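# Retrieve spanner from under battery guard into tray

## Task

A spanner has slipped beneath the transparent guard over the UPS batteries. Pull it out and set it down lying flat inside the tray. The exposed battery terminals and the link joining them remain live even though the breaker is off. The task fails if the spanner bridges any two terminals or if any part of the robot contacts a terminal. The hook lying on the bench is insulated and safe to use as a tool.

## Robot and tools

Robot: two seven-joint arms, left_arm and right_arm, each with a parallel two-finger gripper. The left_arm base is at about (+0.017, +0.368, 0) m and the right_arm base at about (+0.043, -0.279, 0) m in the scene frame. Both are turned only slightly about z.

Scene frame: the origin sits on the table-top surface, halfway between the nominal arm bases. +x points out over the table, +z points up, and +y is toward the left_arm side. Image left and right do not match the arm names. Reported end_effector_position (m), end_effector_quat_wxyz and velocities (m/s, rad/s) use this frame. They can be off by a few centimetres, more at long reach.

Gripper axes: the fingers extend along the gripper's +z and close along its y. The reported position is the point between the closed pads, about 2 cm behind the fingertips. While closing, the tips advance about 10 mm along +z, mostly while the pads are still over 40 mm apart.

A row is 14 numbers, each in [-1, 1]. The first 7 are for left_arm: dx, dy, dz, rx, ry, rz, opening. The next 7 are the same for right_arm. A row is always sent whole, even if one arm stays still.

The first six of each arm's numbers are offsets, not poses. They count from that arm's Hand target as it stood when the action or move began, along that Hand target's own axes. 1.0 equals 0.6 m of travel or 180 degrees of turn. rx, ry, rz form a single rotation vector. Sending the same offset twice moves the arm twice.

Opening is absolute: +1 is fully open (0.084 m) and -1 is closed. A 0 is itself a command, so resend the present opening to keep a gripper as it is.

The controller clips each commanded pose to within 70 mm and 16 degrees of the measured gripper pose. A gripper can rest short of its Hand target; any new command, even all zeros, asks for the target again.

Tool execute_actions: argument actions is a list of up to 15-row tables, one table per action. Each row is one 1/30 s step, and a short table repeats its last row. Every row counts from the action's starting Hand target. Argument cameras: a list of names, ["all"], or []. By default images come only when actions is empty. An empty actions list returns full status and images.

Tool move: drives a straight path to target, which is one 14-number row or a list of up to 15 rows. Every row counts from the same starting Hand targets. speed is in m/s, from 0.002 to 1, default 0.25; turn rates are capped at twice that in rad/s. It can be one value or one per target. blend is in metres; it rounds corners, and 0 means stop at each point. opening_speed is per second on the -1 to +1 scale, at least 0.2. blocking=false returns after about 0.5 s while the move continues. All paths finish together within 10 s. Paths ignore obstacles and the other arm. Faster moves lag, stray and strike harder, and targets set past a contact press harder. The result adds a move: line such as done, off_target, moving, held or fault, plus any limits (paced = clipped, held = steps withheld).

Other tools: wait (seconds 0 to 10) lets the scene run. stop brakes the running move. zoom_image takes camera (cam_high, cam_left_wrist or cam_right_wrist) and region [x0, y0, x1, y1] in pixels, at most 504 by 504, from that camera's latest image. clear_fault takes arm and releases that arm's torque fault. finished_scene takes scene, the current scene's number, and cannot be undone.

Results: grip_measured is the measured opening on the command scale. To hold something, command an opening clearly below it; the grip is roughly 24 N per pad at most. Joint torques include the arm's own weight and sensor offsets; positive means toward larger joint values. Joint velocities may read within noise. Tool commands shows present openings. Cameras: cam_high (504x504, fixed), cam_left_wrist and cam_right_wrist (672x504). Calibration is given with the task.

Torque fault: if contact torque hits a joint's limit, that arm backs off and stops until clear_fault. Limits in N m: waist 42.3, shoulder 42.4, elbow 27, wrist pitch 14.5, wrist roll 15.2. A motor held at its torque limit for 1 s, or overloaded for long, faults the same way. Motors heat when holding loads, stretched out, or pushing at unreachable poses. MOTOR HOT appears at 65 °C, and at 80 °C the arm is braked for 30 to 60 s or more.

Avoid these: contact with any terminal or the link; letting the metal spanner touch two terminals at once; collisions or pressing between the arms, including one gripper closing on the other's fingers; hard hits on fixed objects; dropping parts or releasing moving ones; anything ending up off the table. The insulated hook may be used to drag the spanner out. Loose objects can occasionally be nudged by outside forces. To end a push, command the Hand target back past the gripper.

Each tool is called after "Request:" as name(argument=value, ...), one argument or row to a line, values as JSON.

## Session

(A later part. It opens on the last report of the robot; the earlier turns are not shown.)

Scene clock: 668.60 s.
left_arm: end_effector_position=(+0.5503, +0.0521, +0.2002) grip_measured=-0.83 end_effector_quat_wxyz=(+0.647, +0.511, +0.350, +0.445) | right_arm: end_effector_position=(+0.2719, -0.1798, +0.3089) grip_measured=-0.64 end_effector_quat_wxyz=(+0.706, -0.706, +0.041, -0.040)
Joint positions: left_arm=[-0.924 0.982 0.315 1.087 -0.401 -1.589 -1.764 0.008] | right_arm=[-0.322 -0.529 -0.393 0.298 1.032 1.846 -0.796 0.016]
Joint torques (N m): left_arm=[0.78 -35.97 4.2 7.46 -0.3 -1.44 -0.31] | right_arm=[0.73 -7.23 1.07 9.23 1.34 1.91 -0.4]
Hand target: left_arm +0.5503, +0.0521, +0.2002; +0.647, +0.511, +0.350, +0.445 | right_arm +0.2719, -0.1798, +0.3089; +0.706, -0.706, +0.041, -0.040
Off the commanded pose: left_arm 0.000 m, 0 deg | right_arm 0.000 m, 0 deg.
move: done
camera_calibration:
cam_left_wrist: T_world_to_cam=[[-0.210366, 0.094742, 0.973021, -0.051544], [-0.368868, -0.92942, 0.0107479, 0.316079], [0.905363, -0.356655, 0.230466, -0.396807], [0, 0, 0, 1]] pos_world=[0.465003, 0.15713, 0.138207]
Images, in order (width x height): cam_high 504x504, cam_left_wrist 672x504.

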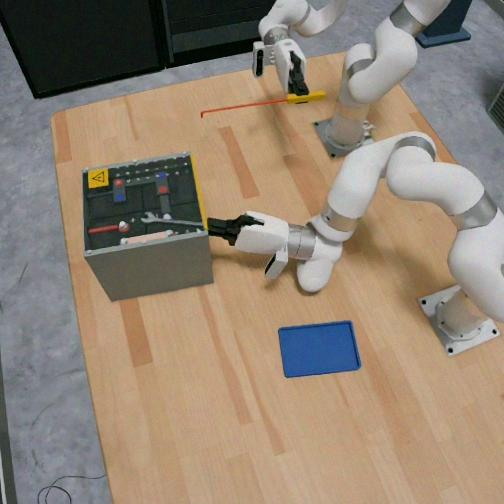

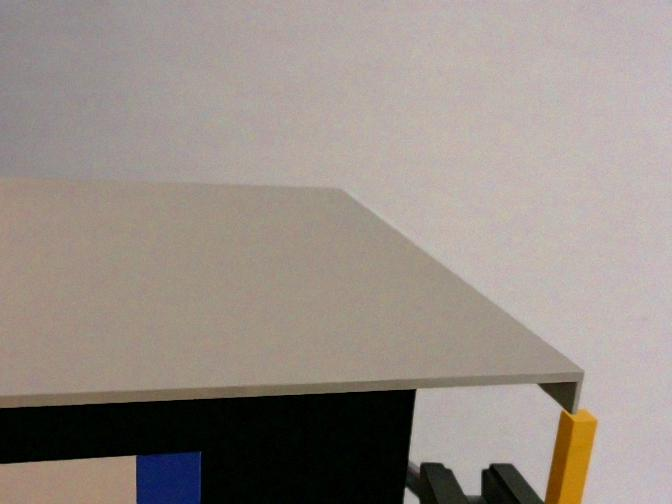

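Request:
move(
  target=[0,0.002,0,-0.015,0,0,-1,0,0,0,0,0,0,-1],
  speed=0.05,
  cameras=["cam_high"],
)

Request:
zoom_image(
  camera="cam_high",
  region=[130, 190, 250, 260],
)

Scene clock: 679.77 s.
left_arm: end_effector_position=(+0.5501, +0.0522, +0.2014) grip_measured=-0.83 end_effector_quat_wxyz=(+0.658, +0.496, +0.340, +0.453) | right_arm: end_effector_position=(+0.2719, -0.1798, +0.3089) grip_measured=-0.64 end_effector_quat_wxyz=(+0.706, -0.706, +0.041, -0.040)
Joint positions: left_arm=[-0.919 1.02 0.316 1.127 -0.415 -1.63 -1.769 0.008] | right_arm=[-0.322 -0.529 -0.393 0.298 1.032 1.846 -0.796 0.016]
Joint torques (N m): left_arm=[0.87 -36.55 4.89 7.34 -0.33 -1.35 -0.17] | right_arm=[0.73 -7.22 1.01 9.16 1.44 1.87 -0.39]
Hand target: left_arm +0.5501, +0.0522, +0.2014; +0.658, +0.496, +0.340, +0.453 | right_arm +0.2719, -0.1798, +0.3089; +0.706, -0.706, +0.041, -0.040
Off the commanded pose: left_arm 0.000 m, 0 deg | right_arm 0.000 m, 0 deg.
move: done
Images, in order (width x height): cam_high 504x504.

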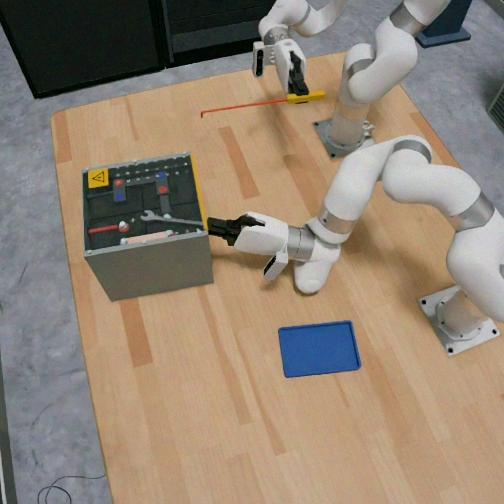

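Scaled by 4.200.

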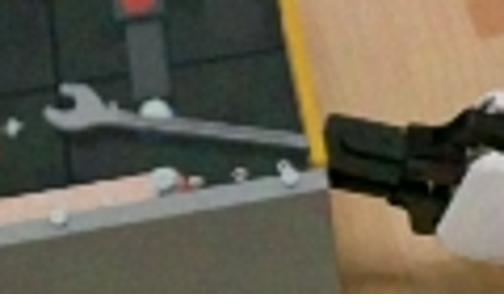

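Request:
move(
  target=[0,0.010,-0.035,0,0,0,-1,0,0,0,0,0,0,-1],
  speed=0.06,
  cameras=["cam_high"],
)

Request:
zoom_image(
  camera="cam_high",
  region=[130, 190, 250, 260],
)

Scene clock: 700.20 s.
left_arm: end_effector_position=(+0.5297, +0.0601, +0.2013) grip_measured=-0.83 end_effector_quat_wxyz=(+0.658, +0.496, +0.340, +0.453) | right_arm: end_effector_position=(+0.2719, -0.1798, +0.3089) grip_measured=-0.64 end_effector_quat_wxyz=(+0.706, -0.706, +0.041, -0.040)
Joint positions: left_arm=[-0.932 0.993 0.306 1.047 -0.426 -1.683 -1.778 0.008] | right_arm=[-0.322 -0.529 -0.393 0.298 1.032 1.846 -0.796 0.016]
Joint torques (N m): left_arm=[-0.37 -36.52 4.02 5.94 -0.28 -1.39 -0.13] | right_arm=[0.67 -7.04 1.14 9.22 1.45 1.86 -0.43]
Hand target: left_arm +0.5297, +0.0601, +0.2013; +0.658, +0.496, +0.340, +0.453 | right_arm +0.2719, -0.1798, +0.3089; +0.706, -0.706, +0.041, -0.040
Off the commanded pose: left_arm 0.000 m, 0 deg | right_arm 0.000 m, 0 deg.
move: done
Images, in order (width x height): cam_high 504x504.

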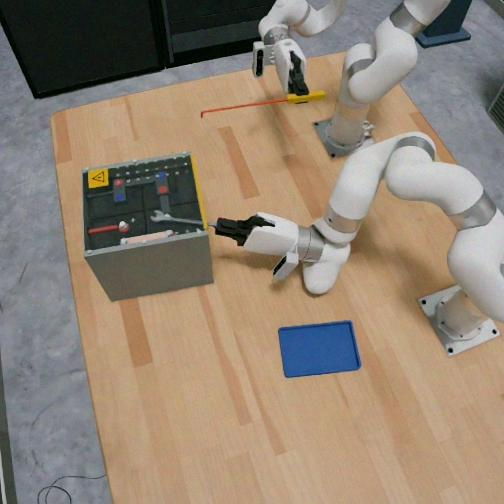

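Scaled by 4.200.

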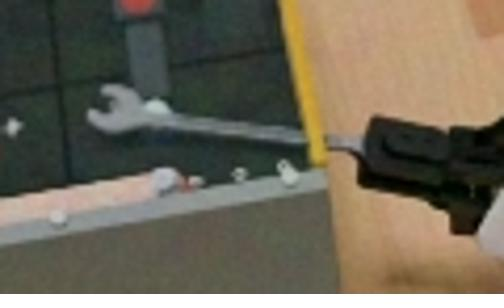

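Request:
move(
  target=[
    [0,0.064,-0.221,0,0,0,-1,0,0,0,0,0,0,-1],
    [0,0.25,-0.20,0,0,0,-1,0,0,0,0,0,0,-1],
  ],
  speed=0.1,
  blend=[0.01,0],
  cameras=["cam_high","cam_left_wrist"],
)

Scene clock: 743.90 s.
left_arm: end_effector_position=(+0.3832, +0.1162, +0.3121) grip_measured=-0.83 end_effector_quat_wxyz=(+0.658, +0.496, +0.340, +0.453) | right_arm: end_effector_position=(+0.2719, -0.1798, +0.3089) grip_measured=-0.64 end_effector_quat_wxyz=(+0.706, -0.706, +0.041, -0.040)
Joint positions: left_arm=[-1.833 0.717 1.016 0.322 -0.621 -1.601 -2.124 0.008] | right_arm=[-0.322 -0.529 -0.393 0.298 1.032 1.846 -0.796 0.016]
Joint torques (N m): left_arm=[-0.56 -17.94 7.78 3.09 -0.33 -0.61 0.03] | right_arm=[0.86 -7.07 1.12 9.27 1.53 1.84 -0.38]
Hand target: left_arm +0.3832, +0.1162, +0.3122; +0.658, +0.496, +0.340, +0.453 | right_arm +0.2719, -0.1798, +0.3089; +0.706, -0.706, +0.041, -0.040
Off the commanded pose: left_arm 0.000 m, 0 deg | right_arm 0.000 m, 0 deg.
move: done
camera_calibration:
cam_left_wrist: T_world_to_cam=[[-0.252852, 0.111138, 0.961101, -0.183581], [-0.369381, -0.929221, 0.0102729, 0.31311], [0.894217, -0.352415, 0.276008, -0.258874], [0, 0, 0, 1]] pos_world=[0.300727, 0.220121, 0.244675]
Images, in order (width x height): cam_high 504x504, cam_left_wrist 672x504.

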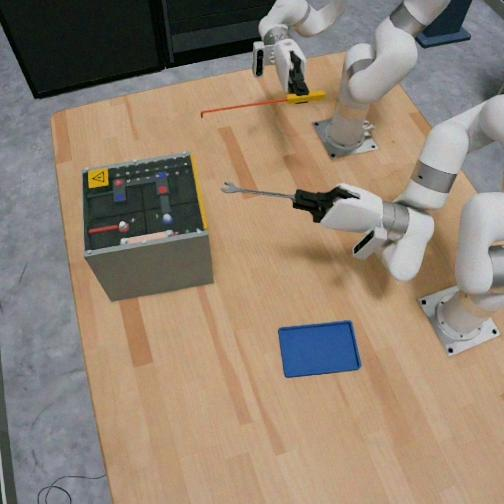

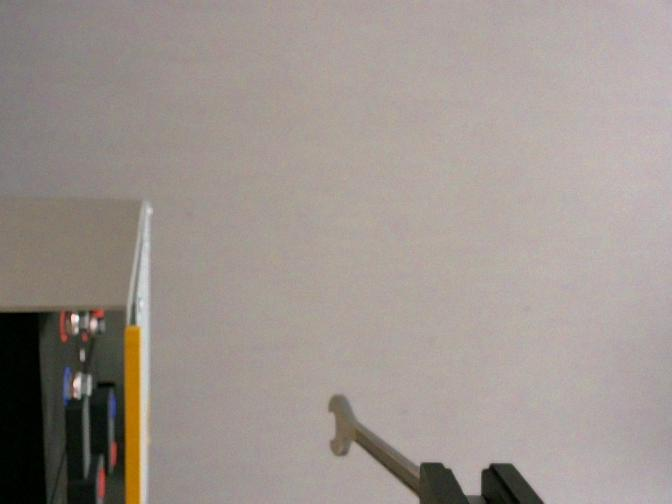

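Request:
move(
  target=[
    [0.34,-0.0345,-0.244,0.077,0.426,-0.892,-1,0.0905,0.348,-0.011,-0.493,0.0987,0.0987,-1],
    [0.34,-0.0345,-0.244,0.077,0.426,-0.892,-1,0.0905,0.471,-0.011,-0.493,0.0987,0.0987,-1],
  ],
  speed=[0.4,0.12],
  blend=[0.01,0],
  cameras=["all"],
)

Scene clock: 779.93 s.
left_arm: end_effector_position=(+0.3305, +0.3551, +0.2521) grip_measured=-0.83 end_effector_quat_wxyz=(+0.232, -0.442, +0.769, -0.399) | right_arm: end_effector_position=(+0.3250, -0.1922, +0.0263) grip_measured=-0.64 end_effector_quat_wxyz=(+0.000, +0.968, -0.252, +0.000)
Joint positions: left_arm=[-1.519 -1.76 0.669 0.287 -1.761 -1.264 -2.316 0.008] | right_arm=[-0.691 -0.242 1.132 0.293 0.523 0.451 0.439 0.016]
Joint torques (N m): left_arm=[0.9 15.41 -7.62 7.9 1.16 0.21 -0.07] | right_arm=[-0.96 -5.29 -2.61 7.89 -0.02 -2.54 0.12]
Hand target: left_arm +0.3305, +0.3551, +0.2521; +0.232, -0.442, +0.769, -0.399 | right_arm +0.3250, -0.1922, +0.0263; +0.000, +0.968, -0.252, +0.000
Off the commanded pose: left_arm 0.000 m, 0 deg | right_arm 0.000 m, 0 deg.
move: done
camera_calibration:
cam_left_wrist: T_world_to_cam=[[-0.501431, 0.275923, -0.820021, 0.306967], [0.488488, 0.872556, -0.00510283, -0.4032], [0.714106, -0.403129, -0.572311, 0.18043], [0, 0, 0, 1]] pos_world=[0.222034, 0.339852, 0.352924]
cam_right_wrist: T_world_to_cam=[[-0.475992, -0.87945, -0.0000945897, 0.0148878], [-0.879279, 0.475901, -0.0196753, 0.449225], [0.0173485, -0.00928214, -0.999806, 0.151624], [0, 0, 0, 1]] pos_world=[0.39945, -0.199286, 0.160435]

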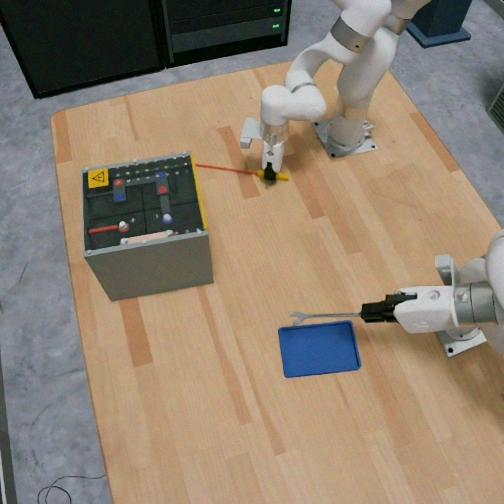

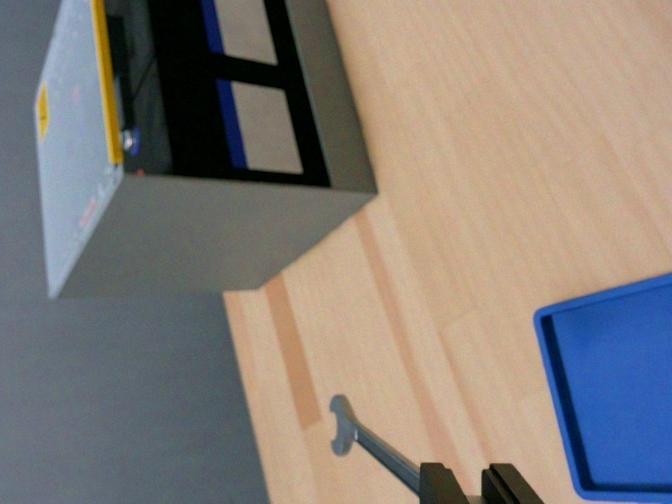

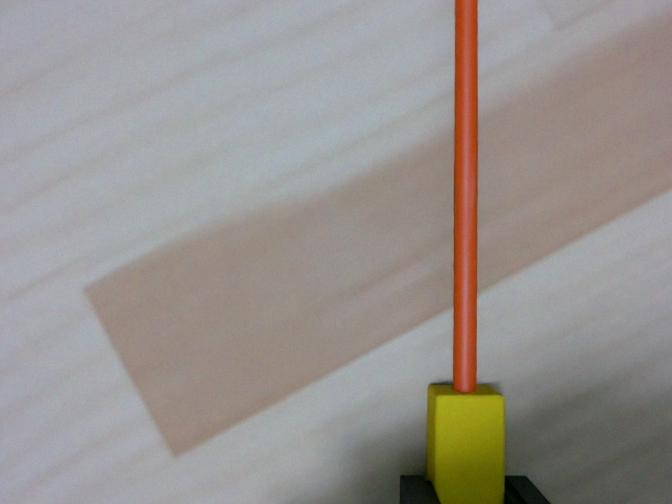

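Request:
move(
  target=[
    [-0.017,0.22,0.142,-0.044,0.027,0.019,-1,0,0,0,0,0,0,-0.45],
    [-0.017,0.22,0.142,-0.044,0.027,0.019,-1,0,0,-0.16,0,0,0,-0.45],
  ],
  speed=0.15,
  cameras=["all"],
)

Request:
zoom_image(
  camera="cam_high",
  region=[240, 280, 400, 400],
)

Scene clock: 815.90 s.
left_arm: end_effector_position=(+0.3308, +0.3673, +0.0951) grip_measured=-0.83 end_effector_quat_wxyz=(+0.180, -0.417, +0.816, -0.357) | right_arm: end_effector_position=(+0.3250, -0.1923, +0.1223) grip_measured=-0.47 end_effector_quat_wxyz=(+0.000, +0.968, -0.252, +0.000)
Joint positions: left_arm=[-1.262 -1.958 1.344 0.217 -1.412 -1.226 -1.942 0.008] | right_arm=[-0.501 -0.658 0.844 0.386 0.597 0.953 0.34 0.024]
Joint torques (N m): left_arm=[1.03 12.49 -9.84 0.19 0.64 0.66 -0.07] | right_arm=[0.65 -4.11 -6.39 9.91 -0.03 -1.97 -0.4]
Hand target: left_arm +0.3308, +0.3673, +0.0951; +0.180, -0.417, +0.816, -0.357 | right_arm +0.3250, -0.1923, +0.1223; +0.000, +0.968, -0.252, +0.000
Off the commanded pose: left_arm 0.000 m, 0 deg | right_arm 0.000 m, 0 deg.
move: done
camera_calibration:
cam_left_wrist: T_world_to_cam=[[-0.560458, 0.385185, -0.733157, 0.146094], [0.575129, 0.818003, -0.00989347, -0.422978], [0.595914, -0.427205, -0.679987, 0.153506], [0, 0, 0, 1]] pos_world=[0.23367, 0.355302, 0.207307]
cam_right_wrist: T_world_to_cam=[[-0.475992, -0.879449, -0.0000469912, 0.0147971], [-0.87928, 0.475902, -0.0195874, 0.451138], [0.0172485, -0.00928215, -0.999808, 0.247545], [0, 0, 0, 1]] pos_world=[0.39945, -0.199386, 0.256335]

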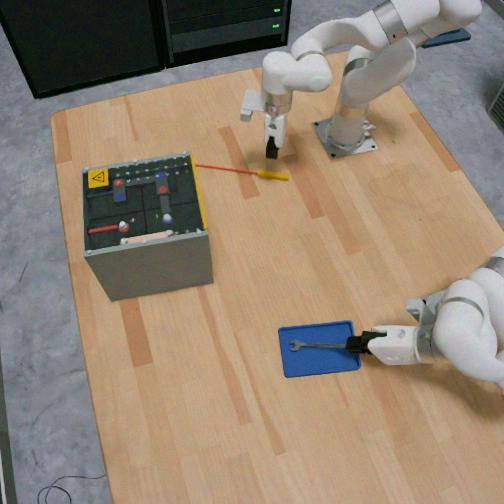

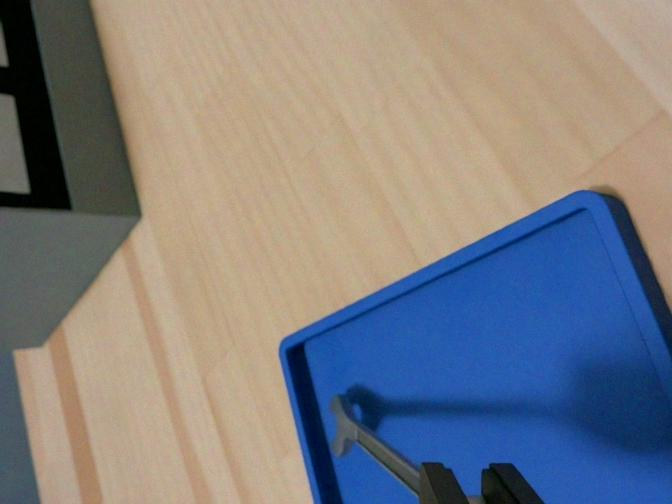

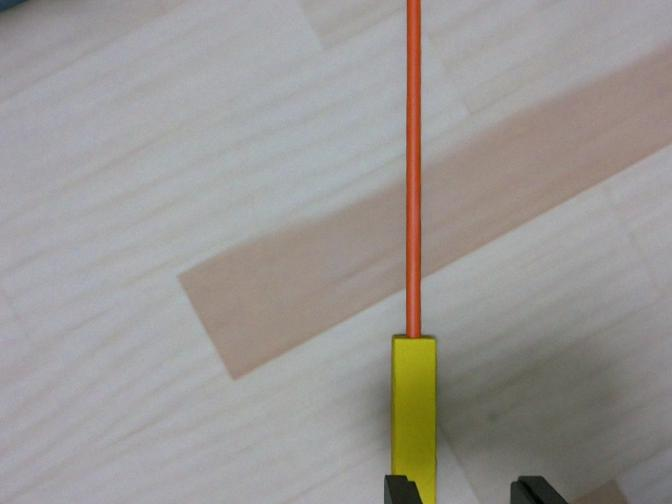

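Scaled by 3.150.

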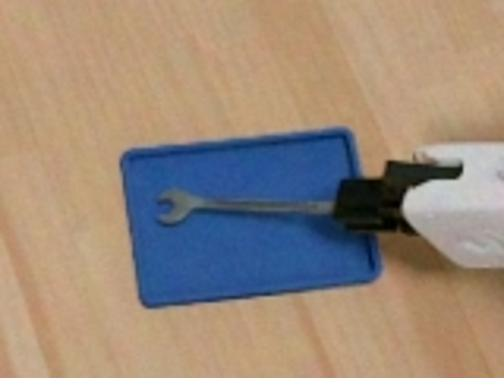

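Request:
move(
  target=[0,0.073,0.068,0,0,0,-1,0,0,0,0,0,0,-0.45],
  speed=0.06,
  cameras=["cam_high","cam_left_wrist"],
)

Request:
zoom_image(
  camera="cam_high",
  region=[240, 280, 400, 400],
)

Scene clock: 827.17 s.
left_arm: end_effector_position=(+0.3308, +0.3670, +0.0355) grip_measured=-0.80 end_effector_quat_wxyz=(+0.180, -0.417, +0.816, -0.357) | right_arm: end_effector_position=(+0.3250, -0.1923, +0.1223) grip_measured=-0.47 end_effector_quat_wxyz=(+0.000, +0.968, -0.252, +0.000)
Joint positions: left_arm=[-1.133 -1.967 1.656 0.22 -1.199 -1.139 -1.831 0.009] | right_arm=[-0.501 -0.658 0.844 0.386 0.597 0.953 0.34 0.024]
Joint torques (N m): left_arm=[-0.82 23.61 8.56 5.03 -1.93 -5.69 -0.14] | right_arm=[0.6 -3.97 -6.33 9.73 0.04 -2.29 -0.29]
Hand target: left_arm +0.3307, +0.3671, +0.0353; +0.180, -0.417, +0.816, -0.357 | right_arm +0.3250, -0.1923, +0.1223; +0.000, +0.968, -0.252, +0.000
Off the commanded pose: left_arm 0.000 m, 0 deg | right_arm 0.000 m, 0 deg.
move: done
camera_calibration:
cam_left_wrist: T_world_to_cam=[[-0.559843, 0.384994, -0.733727, 0.102449], [0.575222, 0.81794, -0.00972011, -0.423347], [0.596402, -0.427498, -0.679375, 0.112683], [0, 0, 0, 1]] pos_world=[0.23367, 0.355002, 0.147609]
Images, in order (width x height): cam_high 504x504, cam_left_wrist 672x504.

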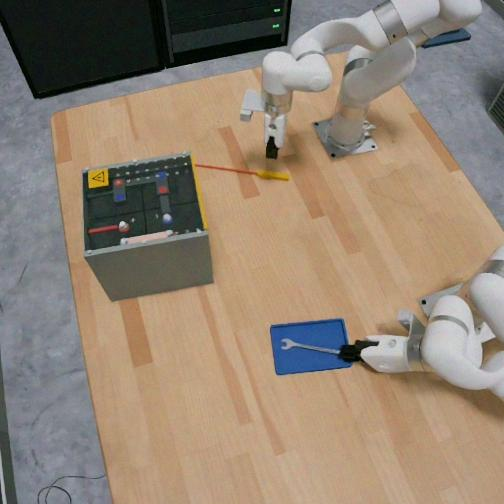

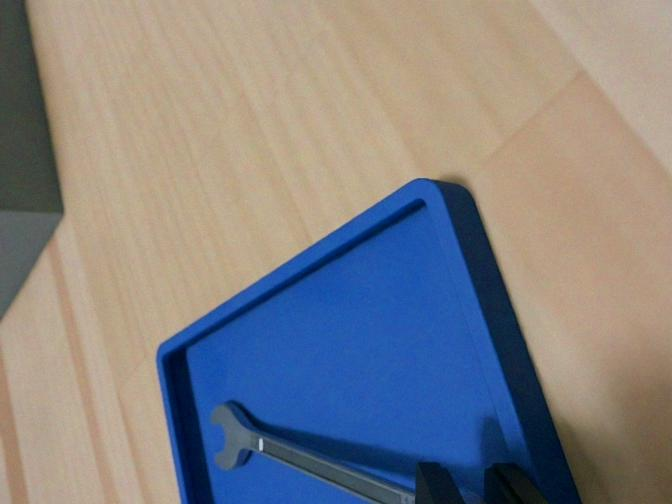

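Scaled by 3.150.

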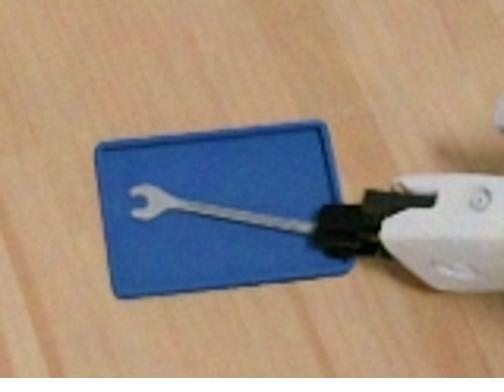

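Request:
move(
  target=[
    [0,-0.014,0.005,0,0,0,-1,0,0,0,0,0,0,-0.45],
    [0,0.003,0.021,0,0,0,-1,0,0,0,0,0,0,-0.45],
  ],
  speed=0.06,
  cameras=["cam_high","cam_left_wrist"],
)

Request:
zoom_image(
  camera="cam_high",
  region=[240, 280, 400, 400],
)

Scene clock: 842.17 s.
left_arm: end_effector_position=(+0.3476, +0.3728, +0.0485) grip_measured=-0.80 end_effector_quat_wxyz=(+0.206, -0.415, +0.811, -0.358) | right_arm: end_effector_position=(+0.3250, -0.1923, +0.1223) grip_measured=-0.47 end_effector_quat_wxyz=(+0.000, +0.968, -0.252, +0.000)
Joint positions: left_arm=[-1.173 -1.972 1.612 0.229 -1.162 -1.143 -1.86 0.009] | right_arm=[-0.501 -0.658 0.844 0.386 0.597 0.953 0.34 0.024]
Joint torques (N m): left_arm=[0.24 14 -10.03 -2.64 0.19 -0.58 -0.27] | right_arm=[0.89 -4.02 -6.29 9.64 0.24 -2.3 -0.13]
Hand target: left_arm +0.3476, +0.3728, +0.0485; +0.206, -0.415, +0.811, -0.358 (not the last commanded pose) | right_arm +0.3250, -0.1923, +0.1223; +0.000, +0.968, -0.252, +0.000
Tool commands: left_gripper/opening=-1.0 right_gripper/opening=-0.45
Off the commanded pose: left_arm 0.028 m, 3 deg | right_arm 0.000 m, 0 deg.
TORQUE FAULT: the external load on joint 3 (upper arm roll) of the left arm reached its load limit, and that arm stopped. The contact can be on any part of that arm beyond that joint, not only on its tool. A torque fault puts only its own arm into a fault stop. That arm's remaining commands of this call were not run. The hold on joint 3 (upper arm roll) of that arm was moved back by the arm itself, up to 3 degrees, as the stop began. That arm is still stopped at the end of this call. While its stop runs, that arm, its gripper or tool too, takes no new command.
CLEAR FAULT: the left arm stays stopped (state 4) until you call clear_fault(arm="left_arm").
End effector pose when the fault began: left_arm: position (+0.3374, +0.3621, +0.0340), quat_wxyz (+0.180, -0.416, +0.816, -0.358)
Joint positions when the fault began: left_arm=[-1.173 -1.972 1.663 0.23 -1.163 -1.145 -1.86 0.009]
move: fault (left_arm); path passed 1 of 2 targets
camera_calibration:
cam_left_wrist: T_world_to_cam=[[-0.532437, 0.387547, -0.752541, 0.109654], [0.558517, 0.828887, 0.0317031, -0.437962], [0.636058, -0.403427, -0.657782, 0.090249], [0, 0, 0, 1]] pos_world=[0.245589, 0.356934, 0.155768]
Images, in order (width x height): cam_high 504x504, cam_left_wrist 672x504.

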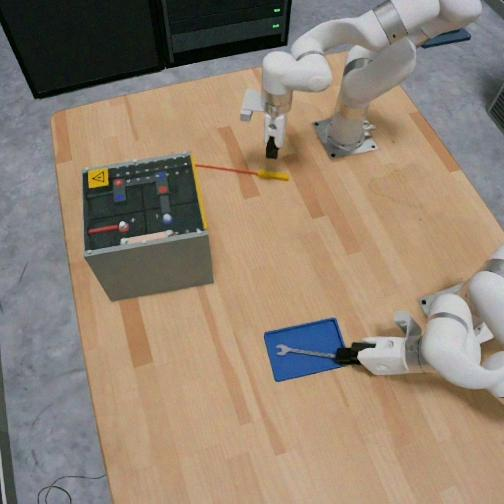

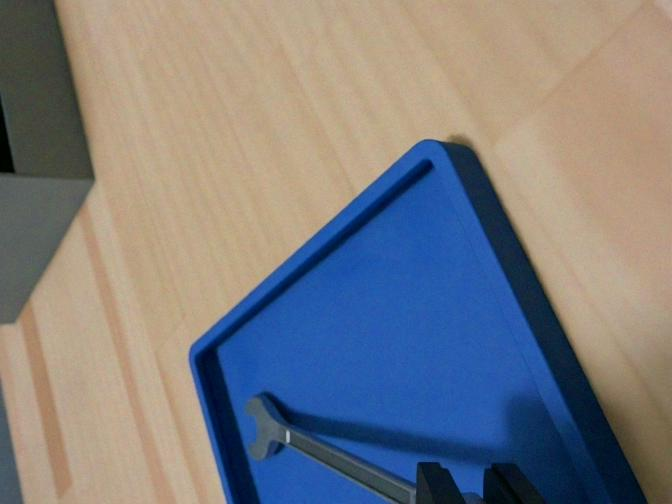

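Scaled by 3.150.

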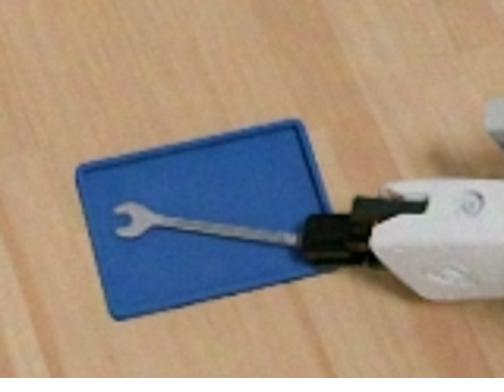

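Request:
clear_fault(
  arm="left_arm",
)

Request:
move(
  target=[
    [0.008,-0.066,-0.04,0,0,0,-1,0,0,0,0,0,0,-0.45],
    [0.008,-0.075,-0.047,-0.12,0,0,-1,0,0,0,0,0,0,-0.45],
    [0.017,-0.062,-0.013,-0.12,0,0,-1,0,0,0,0,0,0,-0.45],
  ],
  speed=0.12,
  cameras=["cam_high","cam_left_wrist"],
)

Request:
zoom_image(
  camera="cam_high",
  region=[240, 280, 400, 400],
)

Scene clock: 867.93 s.
left_arm: end_effector_position=(+0.3476, +0.3728, +0.0485) grip_measured=-0.80 end_effector_quat_wxyz=(+0.206, -0.415, +0.811, -0.358) | right_arm: end_effector_position=(+0.3250, -0.1923, +0.1223) grip_measured=-0.47 end_effector_quat_wxyz=(+0.000, +0.968, -0.252, +0.000)
Joint positions: left_arm=[-1.173 -1.972 1.612 0.229 -1.162 -1.143 -1.86 0.009] | right_arm=[-0.501 -0.658 0.844 0.386 0.597 0.953 0.34 0.024]
Joint torques (N m): left_arm=[-0.11 13.97 -9.67 -2.69 0.34 -0.66 -0.16] | right_arm=[-0.06 -4.02 -6.11 9.63 0.17 -2.27 -0.05]
Hand target: left_arm +0.3476, +0.3728, +0.0485; +0.206, -0.415, +0.811, -0.358 (not the last commanded pose) | right_arm +0.3250, -0.1923, +0.1223; +0.000, +0.968, -0.252, +0.000
Tool commands: left_gripper/opening=-1.0 right_gripper/opening=-0.45
Off the commanded pose: left_arm 0.028 m, 3 deg | right_arm 0.000 m, 0 deg.
TORQUE FAULT, CONTINUED: the left arm's stop, for the torque fault of joint 3 (upper arm roll) that an earlier result reported, is over. The call counts as one of the actions that you can send in this scene. The hold on joint 3 (upper arm roll) of that arm was moved back by the arm itself, up to 3 degrees, as the stop began. That arm's target is now where it stood when the stop ended, not its last command. That arm's gripper keeps its grip as last carried out, and that arm accepts commands again: back off and push less far.
CLEAR FAULT: your call cleared the left arm's torque fault. If a joint's load stays at its limit, that arm stops again at once.

Scene clock: 871.07 s.
left_arm: end_effector_position=(+0.3564, +0.3528, +0.0812) grip_measured=-0.80 end_effector_quat_wxyz=(+0.125, -0.446, +0.864, -0.199) | right_arm: end_effector_position=(+0.3250, -0.1923, +0.1223) grip_measured=-0.47 end_effector_quat_wxyz=(+0.000, +0.968, -0.252, +0.000)
Joint positions: left_arm=[-1.773 -1.695 1.324 0.42 -1.409 -1.449 -2.276 0.009] | right_arm=[-0.501 -0.658 0.844 0.386 0.597 0.953 0.34 0.024]
Joint torques (N m): left_arm=[-0.76 17.85 -8.35 1.3 -0.16 -0.63 -0.31] | right_arm=[-0.05 -3.93 -6.11 9.52 0.22 -2.17 -0.14]
Hand target: left_arm +0.3564, +0.3528, +0.0812; +0.125, -0.446, +0.864, -0.199 | right_arm +0.3250, -0.1923, +0.1223; +0.000, +0.968, -0.252, +0.000
Off the commanded pose: left_arm 0.000 m, 0 deg | right_arm 0.000 m, 0 deg.
move: done
camera_calibration:
cam_left_wrist: T_world_to_cam=[[-0.728288, 0.510252, -0.457427, 0.149189], [0.557336, 0.829424, 0.0378504, -0.427512], [0.398714, -0.227374, -0.888441, 0.139328], [0, 0, 0, 1]] pos_world=[0.291368, 0.310144, 0.208209]
Images, in order (width x height): cam_high 504x504, cam_left_wrist 672x504.

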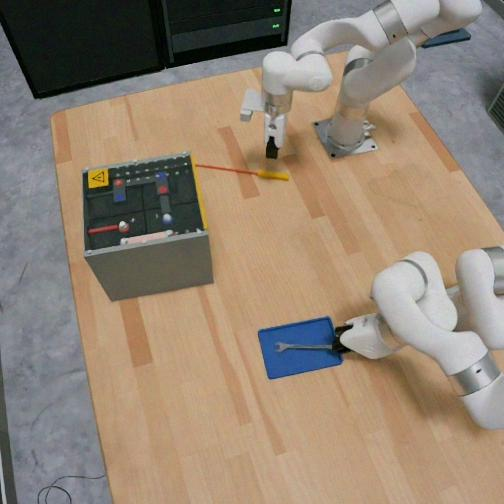

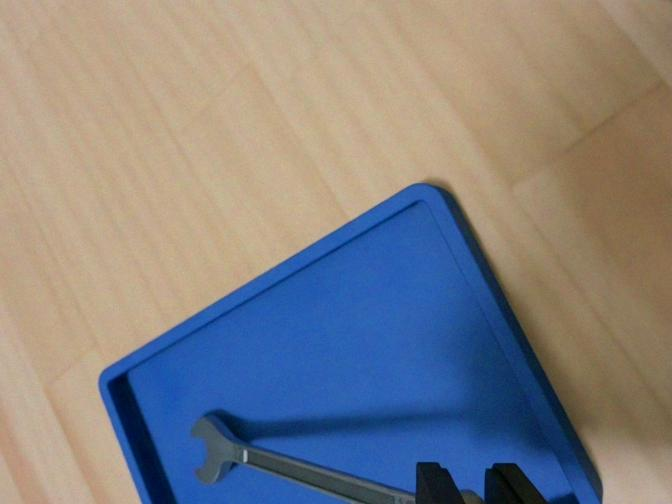

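Scaled by 3.150.

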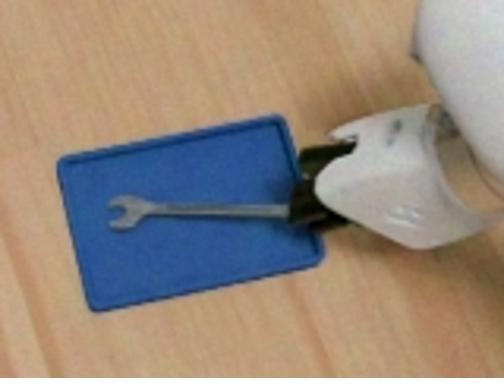

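Request:
move(
  target=[
    [0,-0.019,-0.037,0,0,0,-1,0,0,0,0,0,0,-0.45],
    [0.009,-0.052,-0.021,0,0,0,-1,0,0,0,0,0,0,-0.45],
    [0.013,-0.006,0.07,0,0,0,-1,0,0,0,0,0,0,-0.45],
  ],
  speed=0.08,
  cameras=["cam_high","cam_left_wrist"],
)

Request:
zoom_image(
  camera="cam_high",
  region=[240, 280, 400, 400],
)

Scene clock: 894.40 s.
left_arm: end_effector_position=(+0.3711, +0.3347, +0.0452) grip_measured=-0.78 end_effector_quat_wxyz=(+0.125, -0.446, +0.864, -0.199) | right_arm: end_effector_position=(+0.3250, -0.1923, +0.1223) grip_measured=-0.47 end_effector_quat_wxyz=(+0.000, +0.968, -0.252, +0.000)
Joint positions: left_arm=[-1.837 -1.688 1.47 0.445 -1.259 -1.399 -2.329 0.01] | right_arm=[-0.501 -0.658 0.844 0.386 0.597 0.953 0.34 0.024]
Joint torques (N m): left_arm=[0.74 15.99 -10.09 -0.36 0.22 -0.61 -0.33] | right_arm=[-0.07 -3.88 -6.17 9.54 0.2 -2.14 -0.04]
Hand target: left_arm +0.3711, +0.3347, +0.0452; +0.125, -0.446, +0.864, -0.199 | right_arm +0.3250, -0.1923, +0.1223; +0.000, +0.968, -0.252, +0.000
Off the commanded pose: left_arm 0.000 m, 0 deg | right_arm 0.000 m, 0 deg.
move: done
camera_calibration:
cam_left_wrist: T_world_to_cam=[[-0.728288, 0.510252, -0.457427, 0.152663], [0.557336, 0.829424, 0.0378504, -0.419329], [0.398714, -0.227374, -0.888441, 0.0973679], [0, 0, 0, 1]] pos_world=[0.306068, 0.292044, 0.172209]
Images, in order (width x height): cam_high 504x504, cam_left_wrist 672x504.

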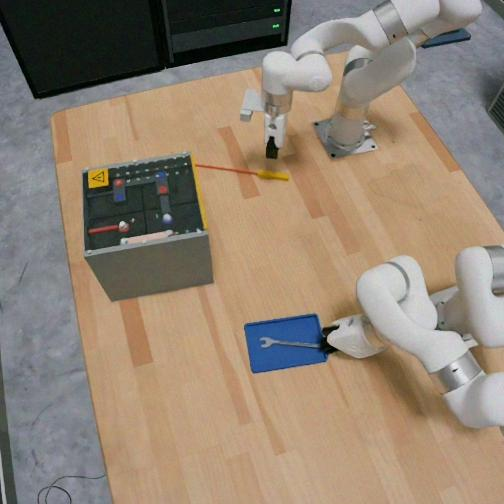

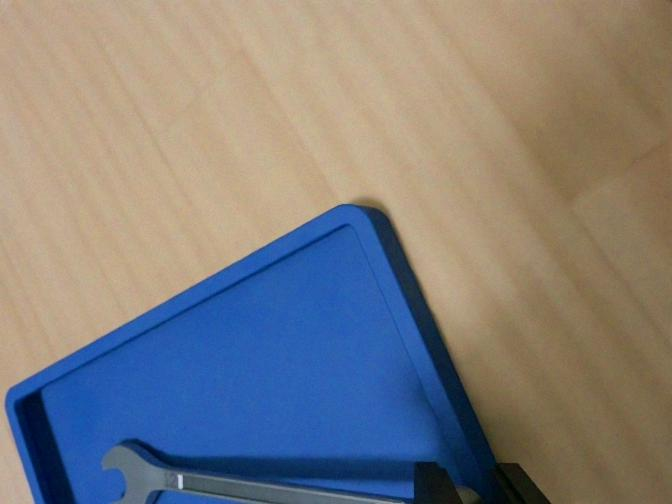

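Scaled by 3.150.

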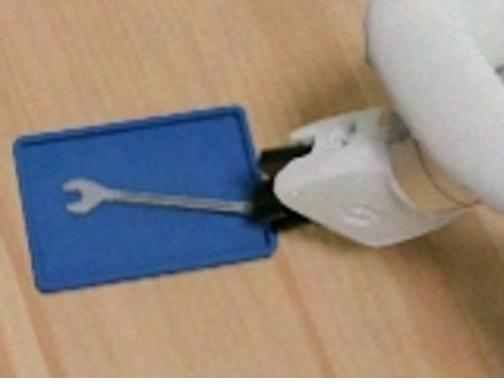

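Request:
move(
  target=[
    [-0.002,-0.023,-0.0445,0,0,0,-1,0,0,0,0,0,0,-0.45],
    [0,-0.051,-0.03,0,0,0,-1,0,0,0,0,0,0,-0.45],
    [0.002,-0.0235,0.023,0,0,0,-1,0,0,0,0,0,0,-0.45],
  ],
  speed=0.1,
  blend=[0.004,0.004,0],
  cameras=["cam_high","cam_left_wrist"],
)

Request:
zoom_image(
  camera="cam_high",
  region=[220, 280, 380, 400],
)

Scene clock: 913.53 s.
left_arm: end_effector_position=(+0.3860, +0.3231, +0.0393) grip_measured=-0.78 end_effector_quat_wxyz=(+0.125, -0.446, +0.864, -0.199) | right_arm: end_effector_position=(+0.3250, -0.1923, +0.1223) grip_measured=-0.47 end_effector_quat_wxyz=(+0.000, +0.968, -0.252, +0.000)
Joint positions: left_arm=[-1.904 -1.679 1.494 0.497 -1.229 -1.388 -2.349 0.01] | right_arm=[-0.501 -0.658 0.844 0.386 0.597 0.953 0.34 0.024]
Joint torques (N m): left_arm=[1.13 16.38 -12.01 -0.62 0.83 -0.51 -0.25] | right_arm=[-0.04 -3.89 -6.14 9.56 0.2 -2.21 -0.1]
Hand target: left_arm +0.3860, +0.3231, +0.0393; +0.125, -0.446, +0.864, -0.199 | right_arm +0.3250, -0.1923, +0.1223; +0.000, +0.968, -0.252, +0.000
Off the commanded pose: left_arm 0.000 m, 0 deg | right_arm 0.000 m, 0 deg.
move: done
camera_calibration:
cam_left_wrist: T_world_to_cam=[[-0.728288, 0.510252, -0.457427, 0.166683], [0.557336, 0.829424, 0.0378504, -0.417872], [0.398714, -0.227374, -0.888441, 0.0835704], [0, 0, 0, 1]] pos_world=[0.320968, 0.280544, 0.166309]
Images, in order (width x height): cam_high 504x504, cam_left_wrist 672x504.

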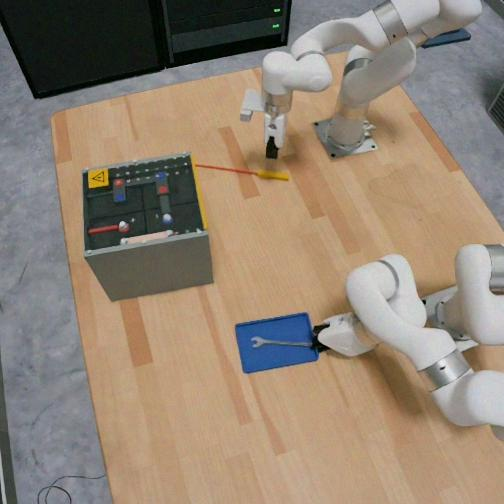

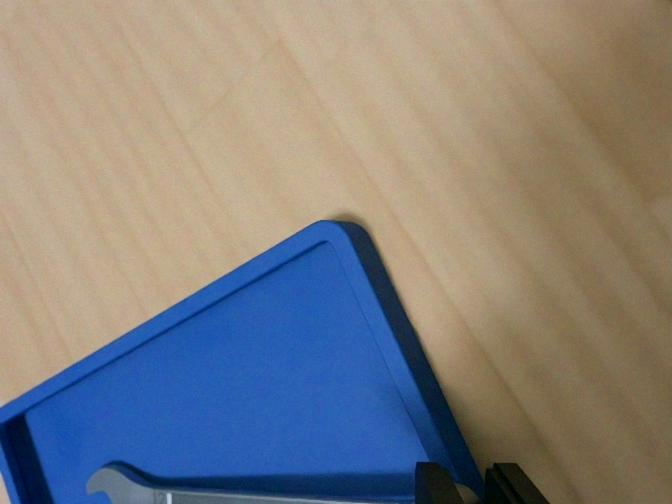

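Scaled by 3.150.

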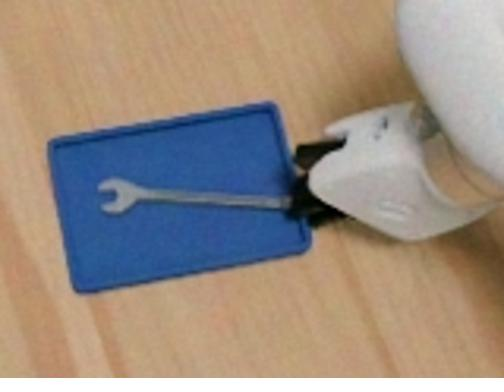

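Request:
move(
  target=[0,-0.061,-0.119,0,0,0,-1,0,0,0,0,0,0,-0.45],
  speed=0.15,
  cameras=["cam_high","cam_left_wrist"],
)

Request:
zoom_image(
  camera="cam_high",
  region=[220, 260, 380, 380],
)

Scene clock: 926.67 s.
left_arm: end_effector_position=(+0.3842, +0.3206, +0.1195) grip_measured=-0.83 end_effector_quat_wxyz=(+0.125, -0.446, +0.864, -0.199) | right_arm: end_effector_position=(+0.3250, -0.1923, +0.1223) grip_measured=-0.47 end_effector_quat_wxyz=(+0.000, +0.968, -0.252, +0.000)
Joint positions: left_arm=[-1.968 -1.62 1.225 0.549 -1.48 -1.484 -2.352 0.008] | right_arm=[-0.501 -0.658 0.844 0.386 0.597 0.953 0.34 0.024]
Joint torques (N m): left_arm=[-0.32 19.73 -13.51 2.53 0.38 -0.86 0.17] | right_arm=[-0.13 -3.83 -6.18 9.62 0.26 -2.18 -0.12]
Hand target: left_arm +0.3843, +0.3206, +0.1195; +0.125, -0.446, +0.864, -0.199 | right_arm +0.3250, -0.1923, +0.1223; +0.000, +0.968, -0.252, +0.000
Off the commanded pose: left_arm 0.000 m, 0 deg | right_arm 0.000 m, 0 deg.
move: done
camera_calibration:
cam_left_wrist: T_world_to_cam=[[-0.728288, 0.510252, -0.457427, 0.203288], [0.557336, 0.829424, 0.0378504, -0.417827], [0.398714, -0.227374, -0.888441, 0.154884], [0, 0, 0, 1]] pos_world=[0.319168, 0.278044, 0.246409]
Images, in order (width x height): cam_high 504x504, cam_left_wrist 672x504.

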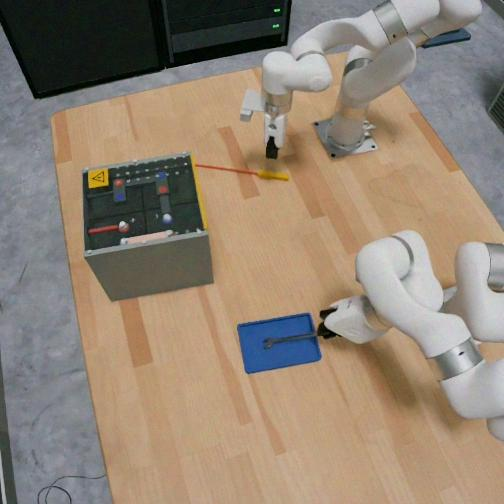

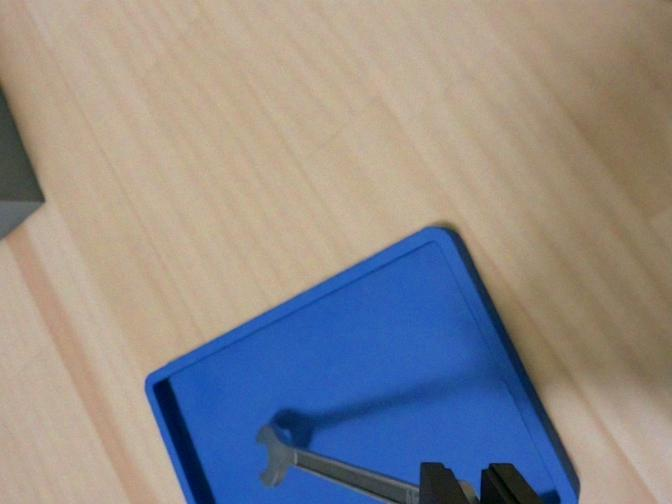

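Scaled by 3.150.

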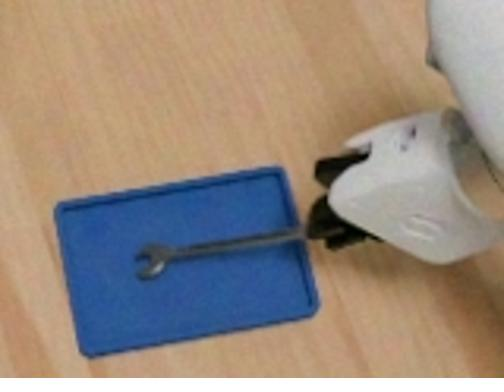

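Request:
move(
  target=[
    [-0.0145,-0.096,0.0207,0,0,0,-1,0,0,0,0,0,0,-0.45],
    [-0.0137,-0.0762,0.0387,0,0,0,-1,0,0,0,0,0,0,-0.45],
    [-0.0132,-0.0452,0.0508,0,0,0,-1,0,0,0,0,0,0,-0.45],
    [-0.0127,-0.0197,0.066,0,0,0,-1,0,0,0,0,0,0,-0.45],
    [-0.011,0.0283,0.107,0,0,0,-1,0,0,0,0,0,0,-0.45],
    [-0.009,0.051,0.138,0,0,0,-1,0,0,0,0,0,0,-0.45],
  ],
  speed=0.07,
  blend=[0.004,0.003,0.003,0.003,0.003,0],
  cameras=["cam_high","cam_left_wrist"],
)

Request:
zoom_image(
  camera="cam_high",
  region=[220, 280, 380, 400],
)

Scene clock: 967.60 s.
left_arm: end_effector_position=(+0.3979, +0.3218, +0.0322) grip_measured=-1.00 end_effector_quat_wxyz=(+0.125, -0.446, +0.864, -0.199) | right_arm: end_effector_position=(+0.3250, -0.1923, +0.1223) grip_measured=-0.47 end_effector_quat_wxyz=(+0.000, +0.968, -0.252, +0.000)
Joint positions: left_arm=[-1.927 -1.68 1.516 0.541 -1.21 -1.371 -2.332 0] | right_arm=[-0.501 -0.658 0.844 0.386 0.597 0.953 0.34 0.024]
Joint torques (N m): left_arm=[0.91 17.08 -12.84 -1.2 0.71 -0.47 -0.29] | right_arm=[-0.22 -3.99 -6.19 9.52 0.22 -2.2 -0.11]
Hand target: left_arm +0.3979, +0.3218, +0.0321; +0.125, -0.446, +0.864, -0.199 | right_arm +0.3250, -0.1923, +0.1223; +0.000, +0.968, -0.252, +0.000
Off the commanded pose: left_arm 0.000 m, 0 deg | right_arm 0.000 m, 0 deg.
move: done
camera_calibration:
cam_left_wrist: T_world_to_cam=[[-0.728239, 0.510224, -0.457537, 0.17278], [0.557347, 0.829418, 0.0378262, -0.423069], [0.398789, -0.22746, -0.888386, 0.0721008], [0, 0, 0, 1]] pos_world=[0.332868, 0.279144, 0.15911]
Images, in order (width x height): cam_high 504x504, cam_left_wrist 672x504.

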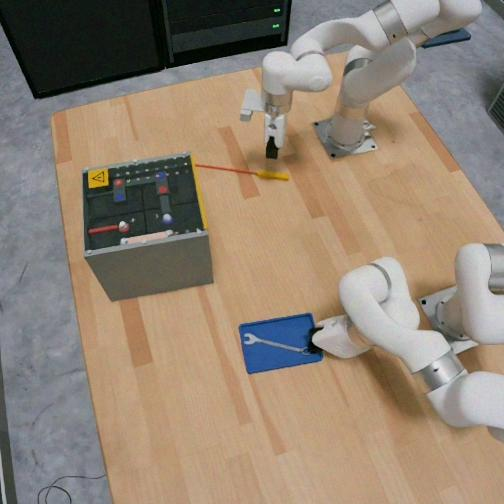

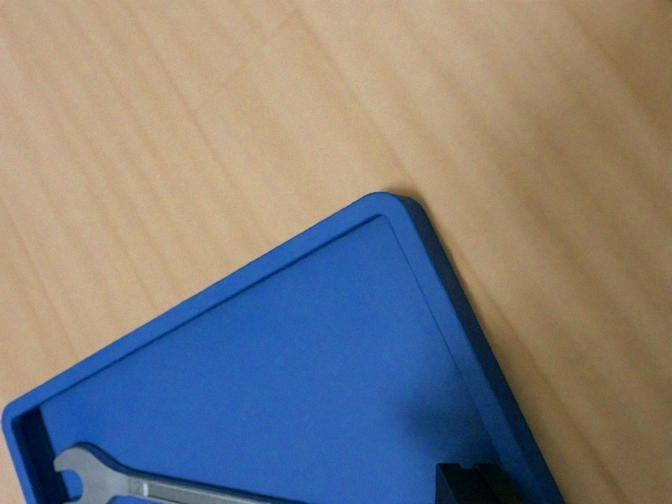

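Scaled by 3.150.

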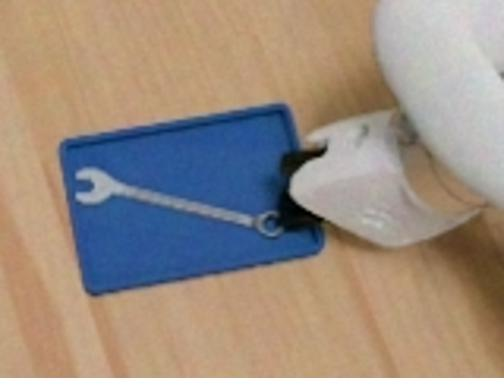

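Request:
move(
  target=[0,0,-0.25,0,0,0,-1,0,0,0,0,0,0,-0.45],
  speed=0.2,
  cameras=["cam_high","cam_left_wrist"],
)

Request:
zoom_image(
  camera="cam_high",
  region=[220, 280, 380, 400],
)

Scene clock: 974.30 s.
left_arm: end_effector_position=(+0.3388, +0.3567, +0.1655) grip_measured=-1.00 end_effector_quat_wxyz=(+0.125, -0.446, +0.864, -0.199) | right_arm: end_effector_position=(+0.3250, -0.1923, +0.1223) grip_measured=-0.47 end_effector_quat_wxyz=(+0.000, +0.968, -0.252, +0.000)
Joint positions: left_arm=[-1.83 -1.64 1.007 0.471 -1.7 -1.558 -2.298 0] | right_arm=[-0.501 -0.658 0.844 0.386 0.597 0.953 0.34 0.024]
Joint torques (N m): left_arm=[-0.38 18.95 -11.46 4.36 0.26 -0.71 -0.23] | right_arm=[-0.08 -3.79 -6.12 9.47 0.19 -2.2 -0.16]
Hand target: left_arm +0.3388, +0.3567, +0.1655; +0.125, -0.446, +0.864, -0.199 | right_arm +0.3250, -0.1923, +0.1223; +0.000, +0.968, -0.252, +0.000
Off the commanded pose: left_arm 0.000 m, 0 deg | right_arm 0.000 m, 0 deg.
move: done
camera_calibration:
cam_left_wrist: T_world_to_cam=[[-0.728288, 0.510252, -0.457427, 0.172942], [0.557336, 0.829424, 0.0378504, -0.424128], [0.398714, -0.227374, -0.888441, 0.222128], [0, 0, 0, 1]] pos_world=[0.273768, 0.314044, 0.292509]
Images, in order (width x height): cam_high 504x504, cam_left_wrist 672x504.

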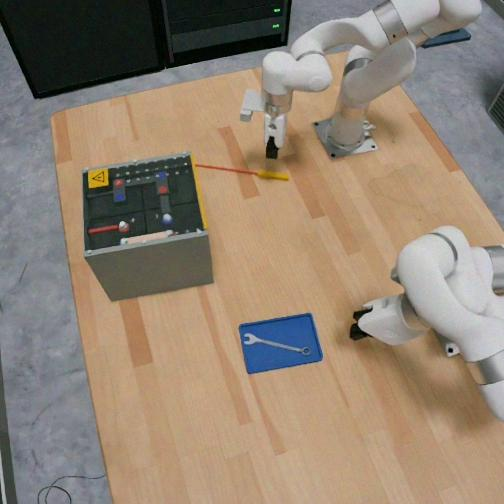

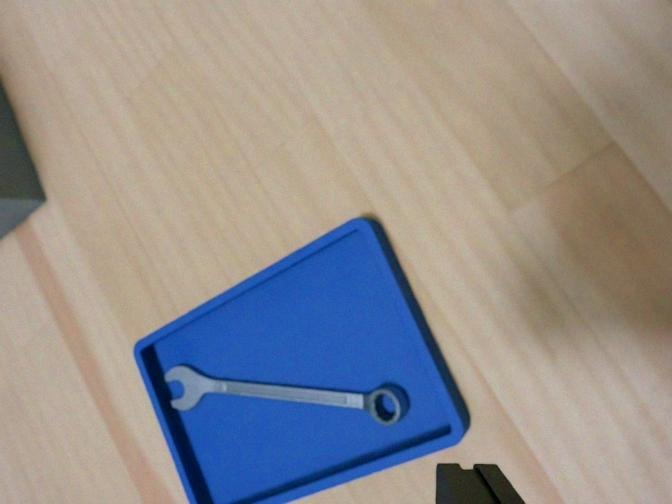

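Scaled by 3.150.

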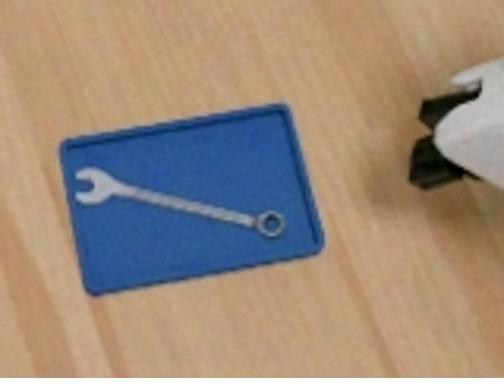

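Flat in the tray.

Request:
finished_scene(
  scene=1,
)

The scene is finished: the task was done.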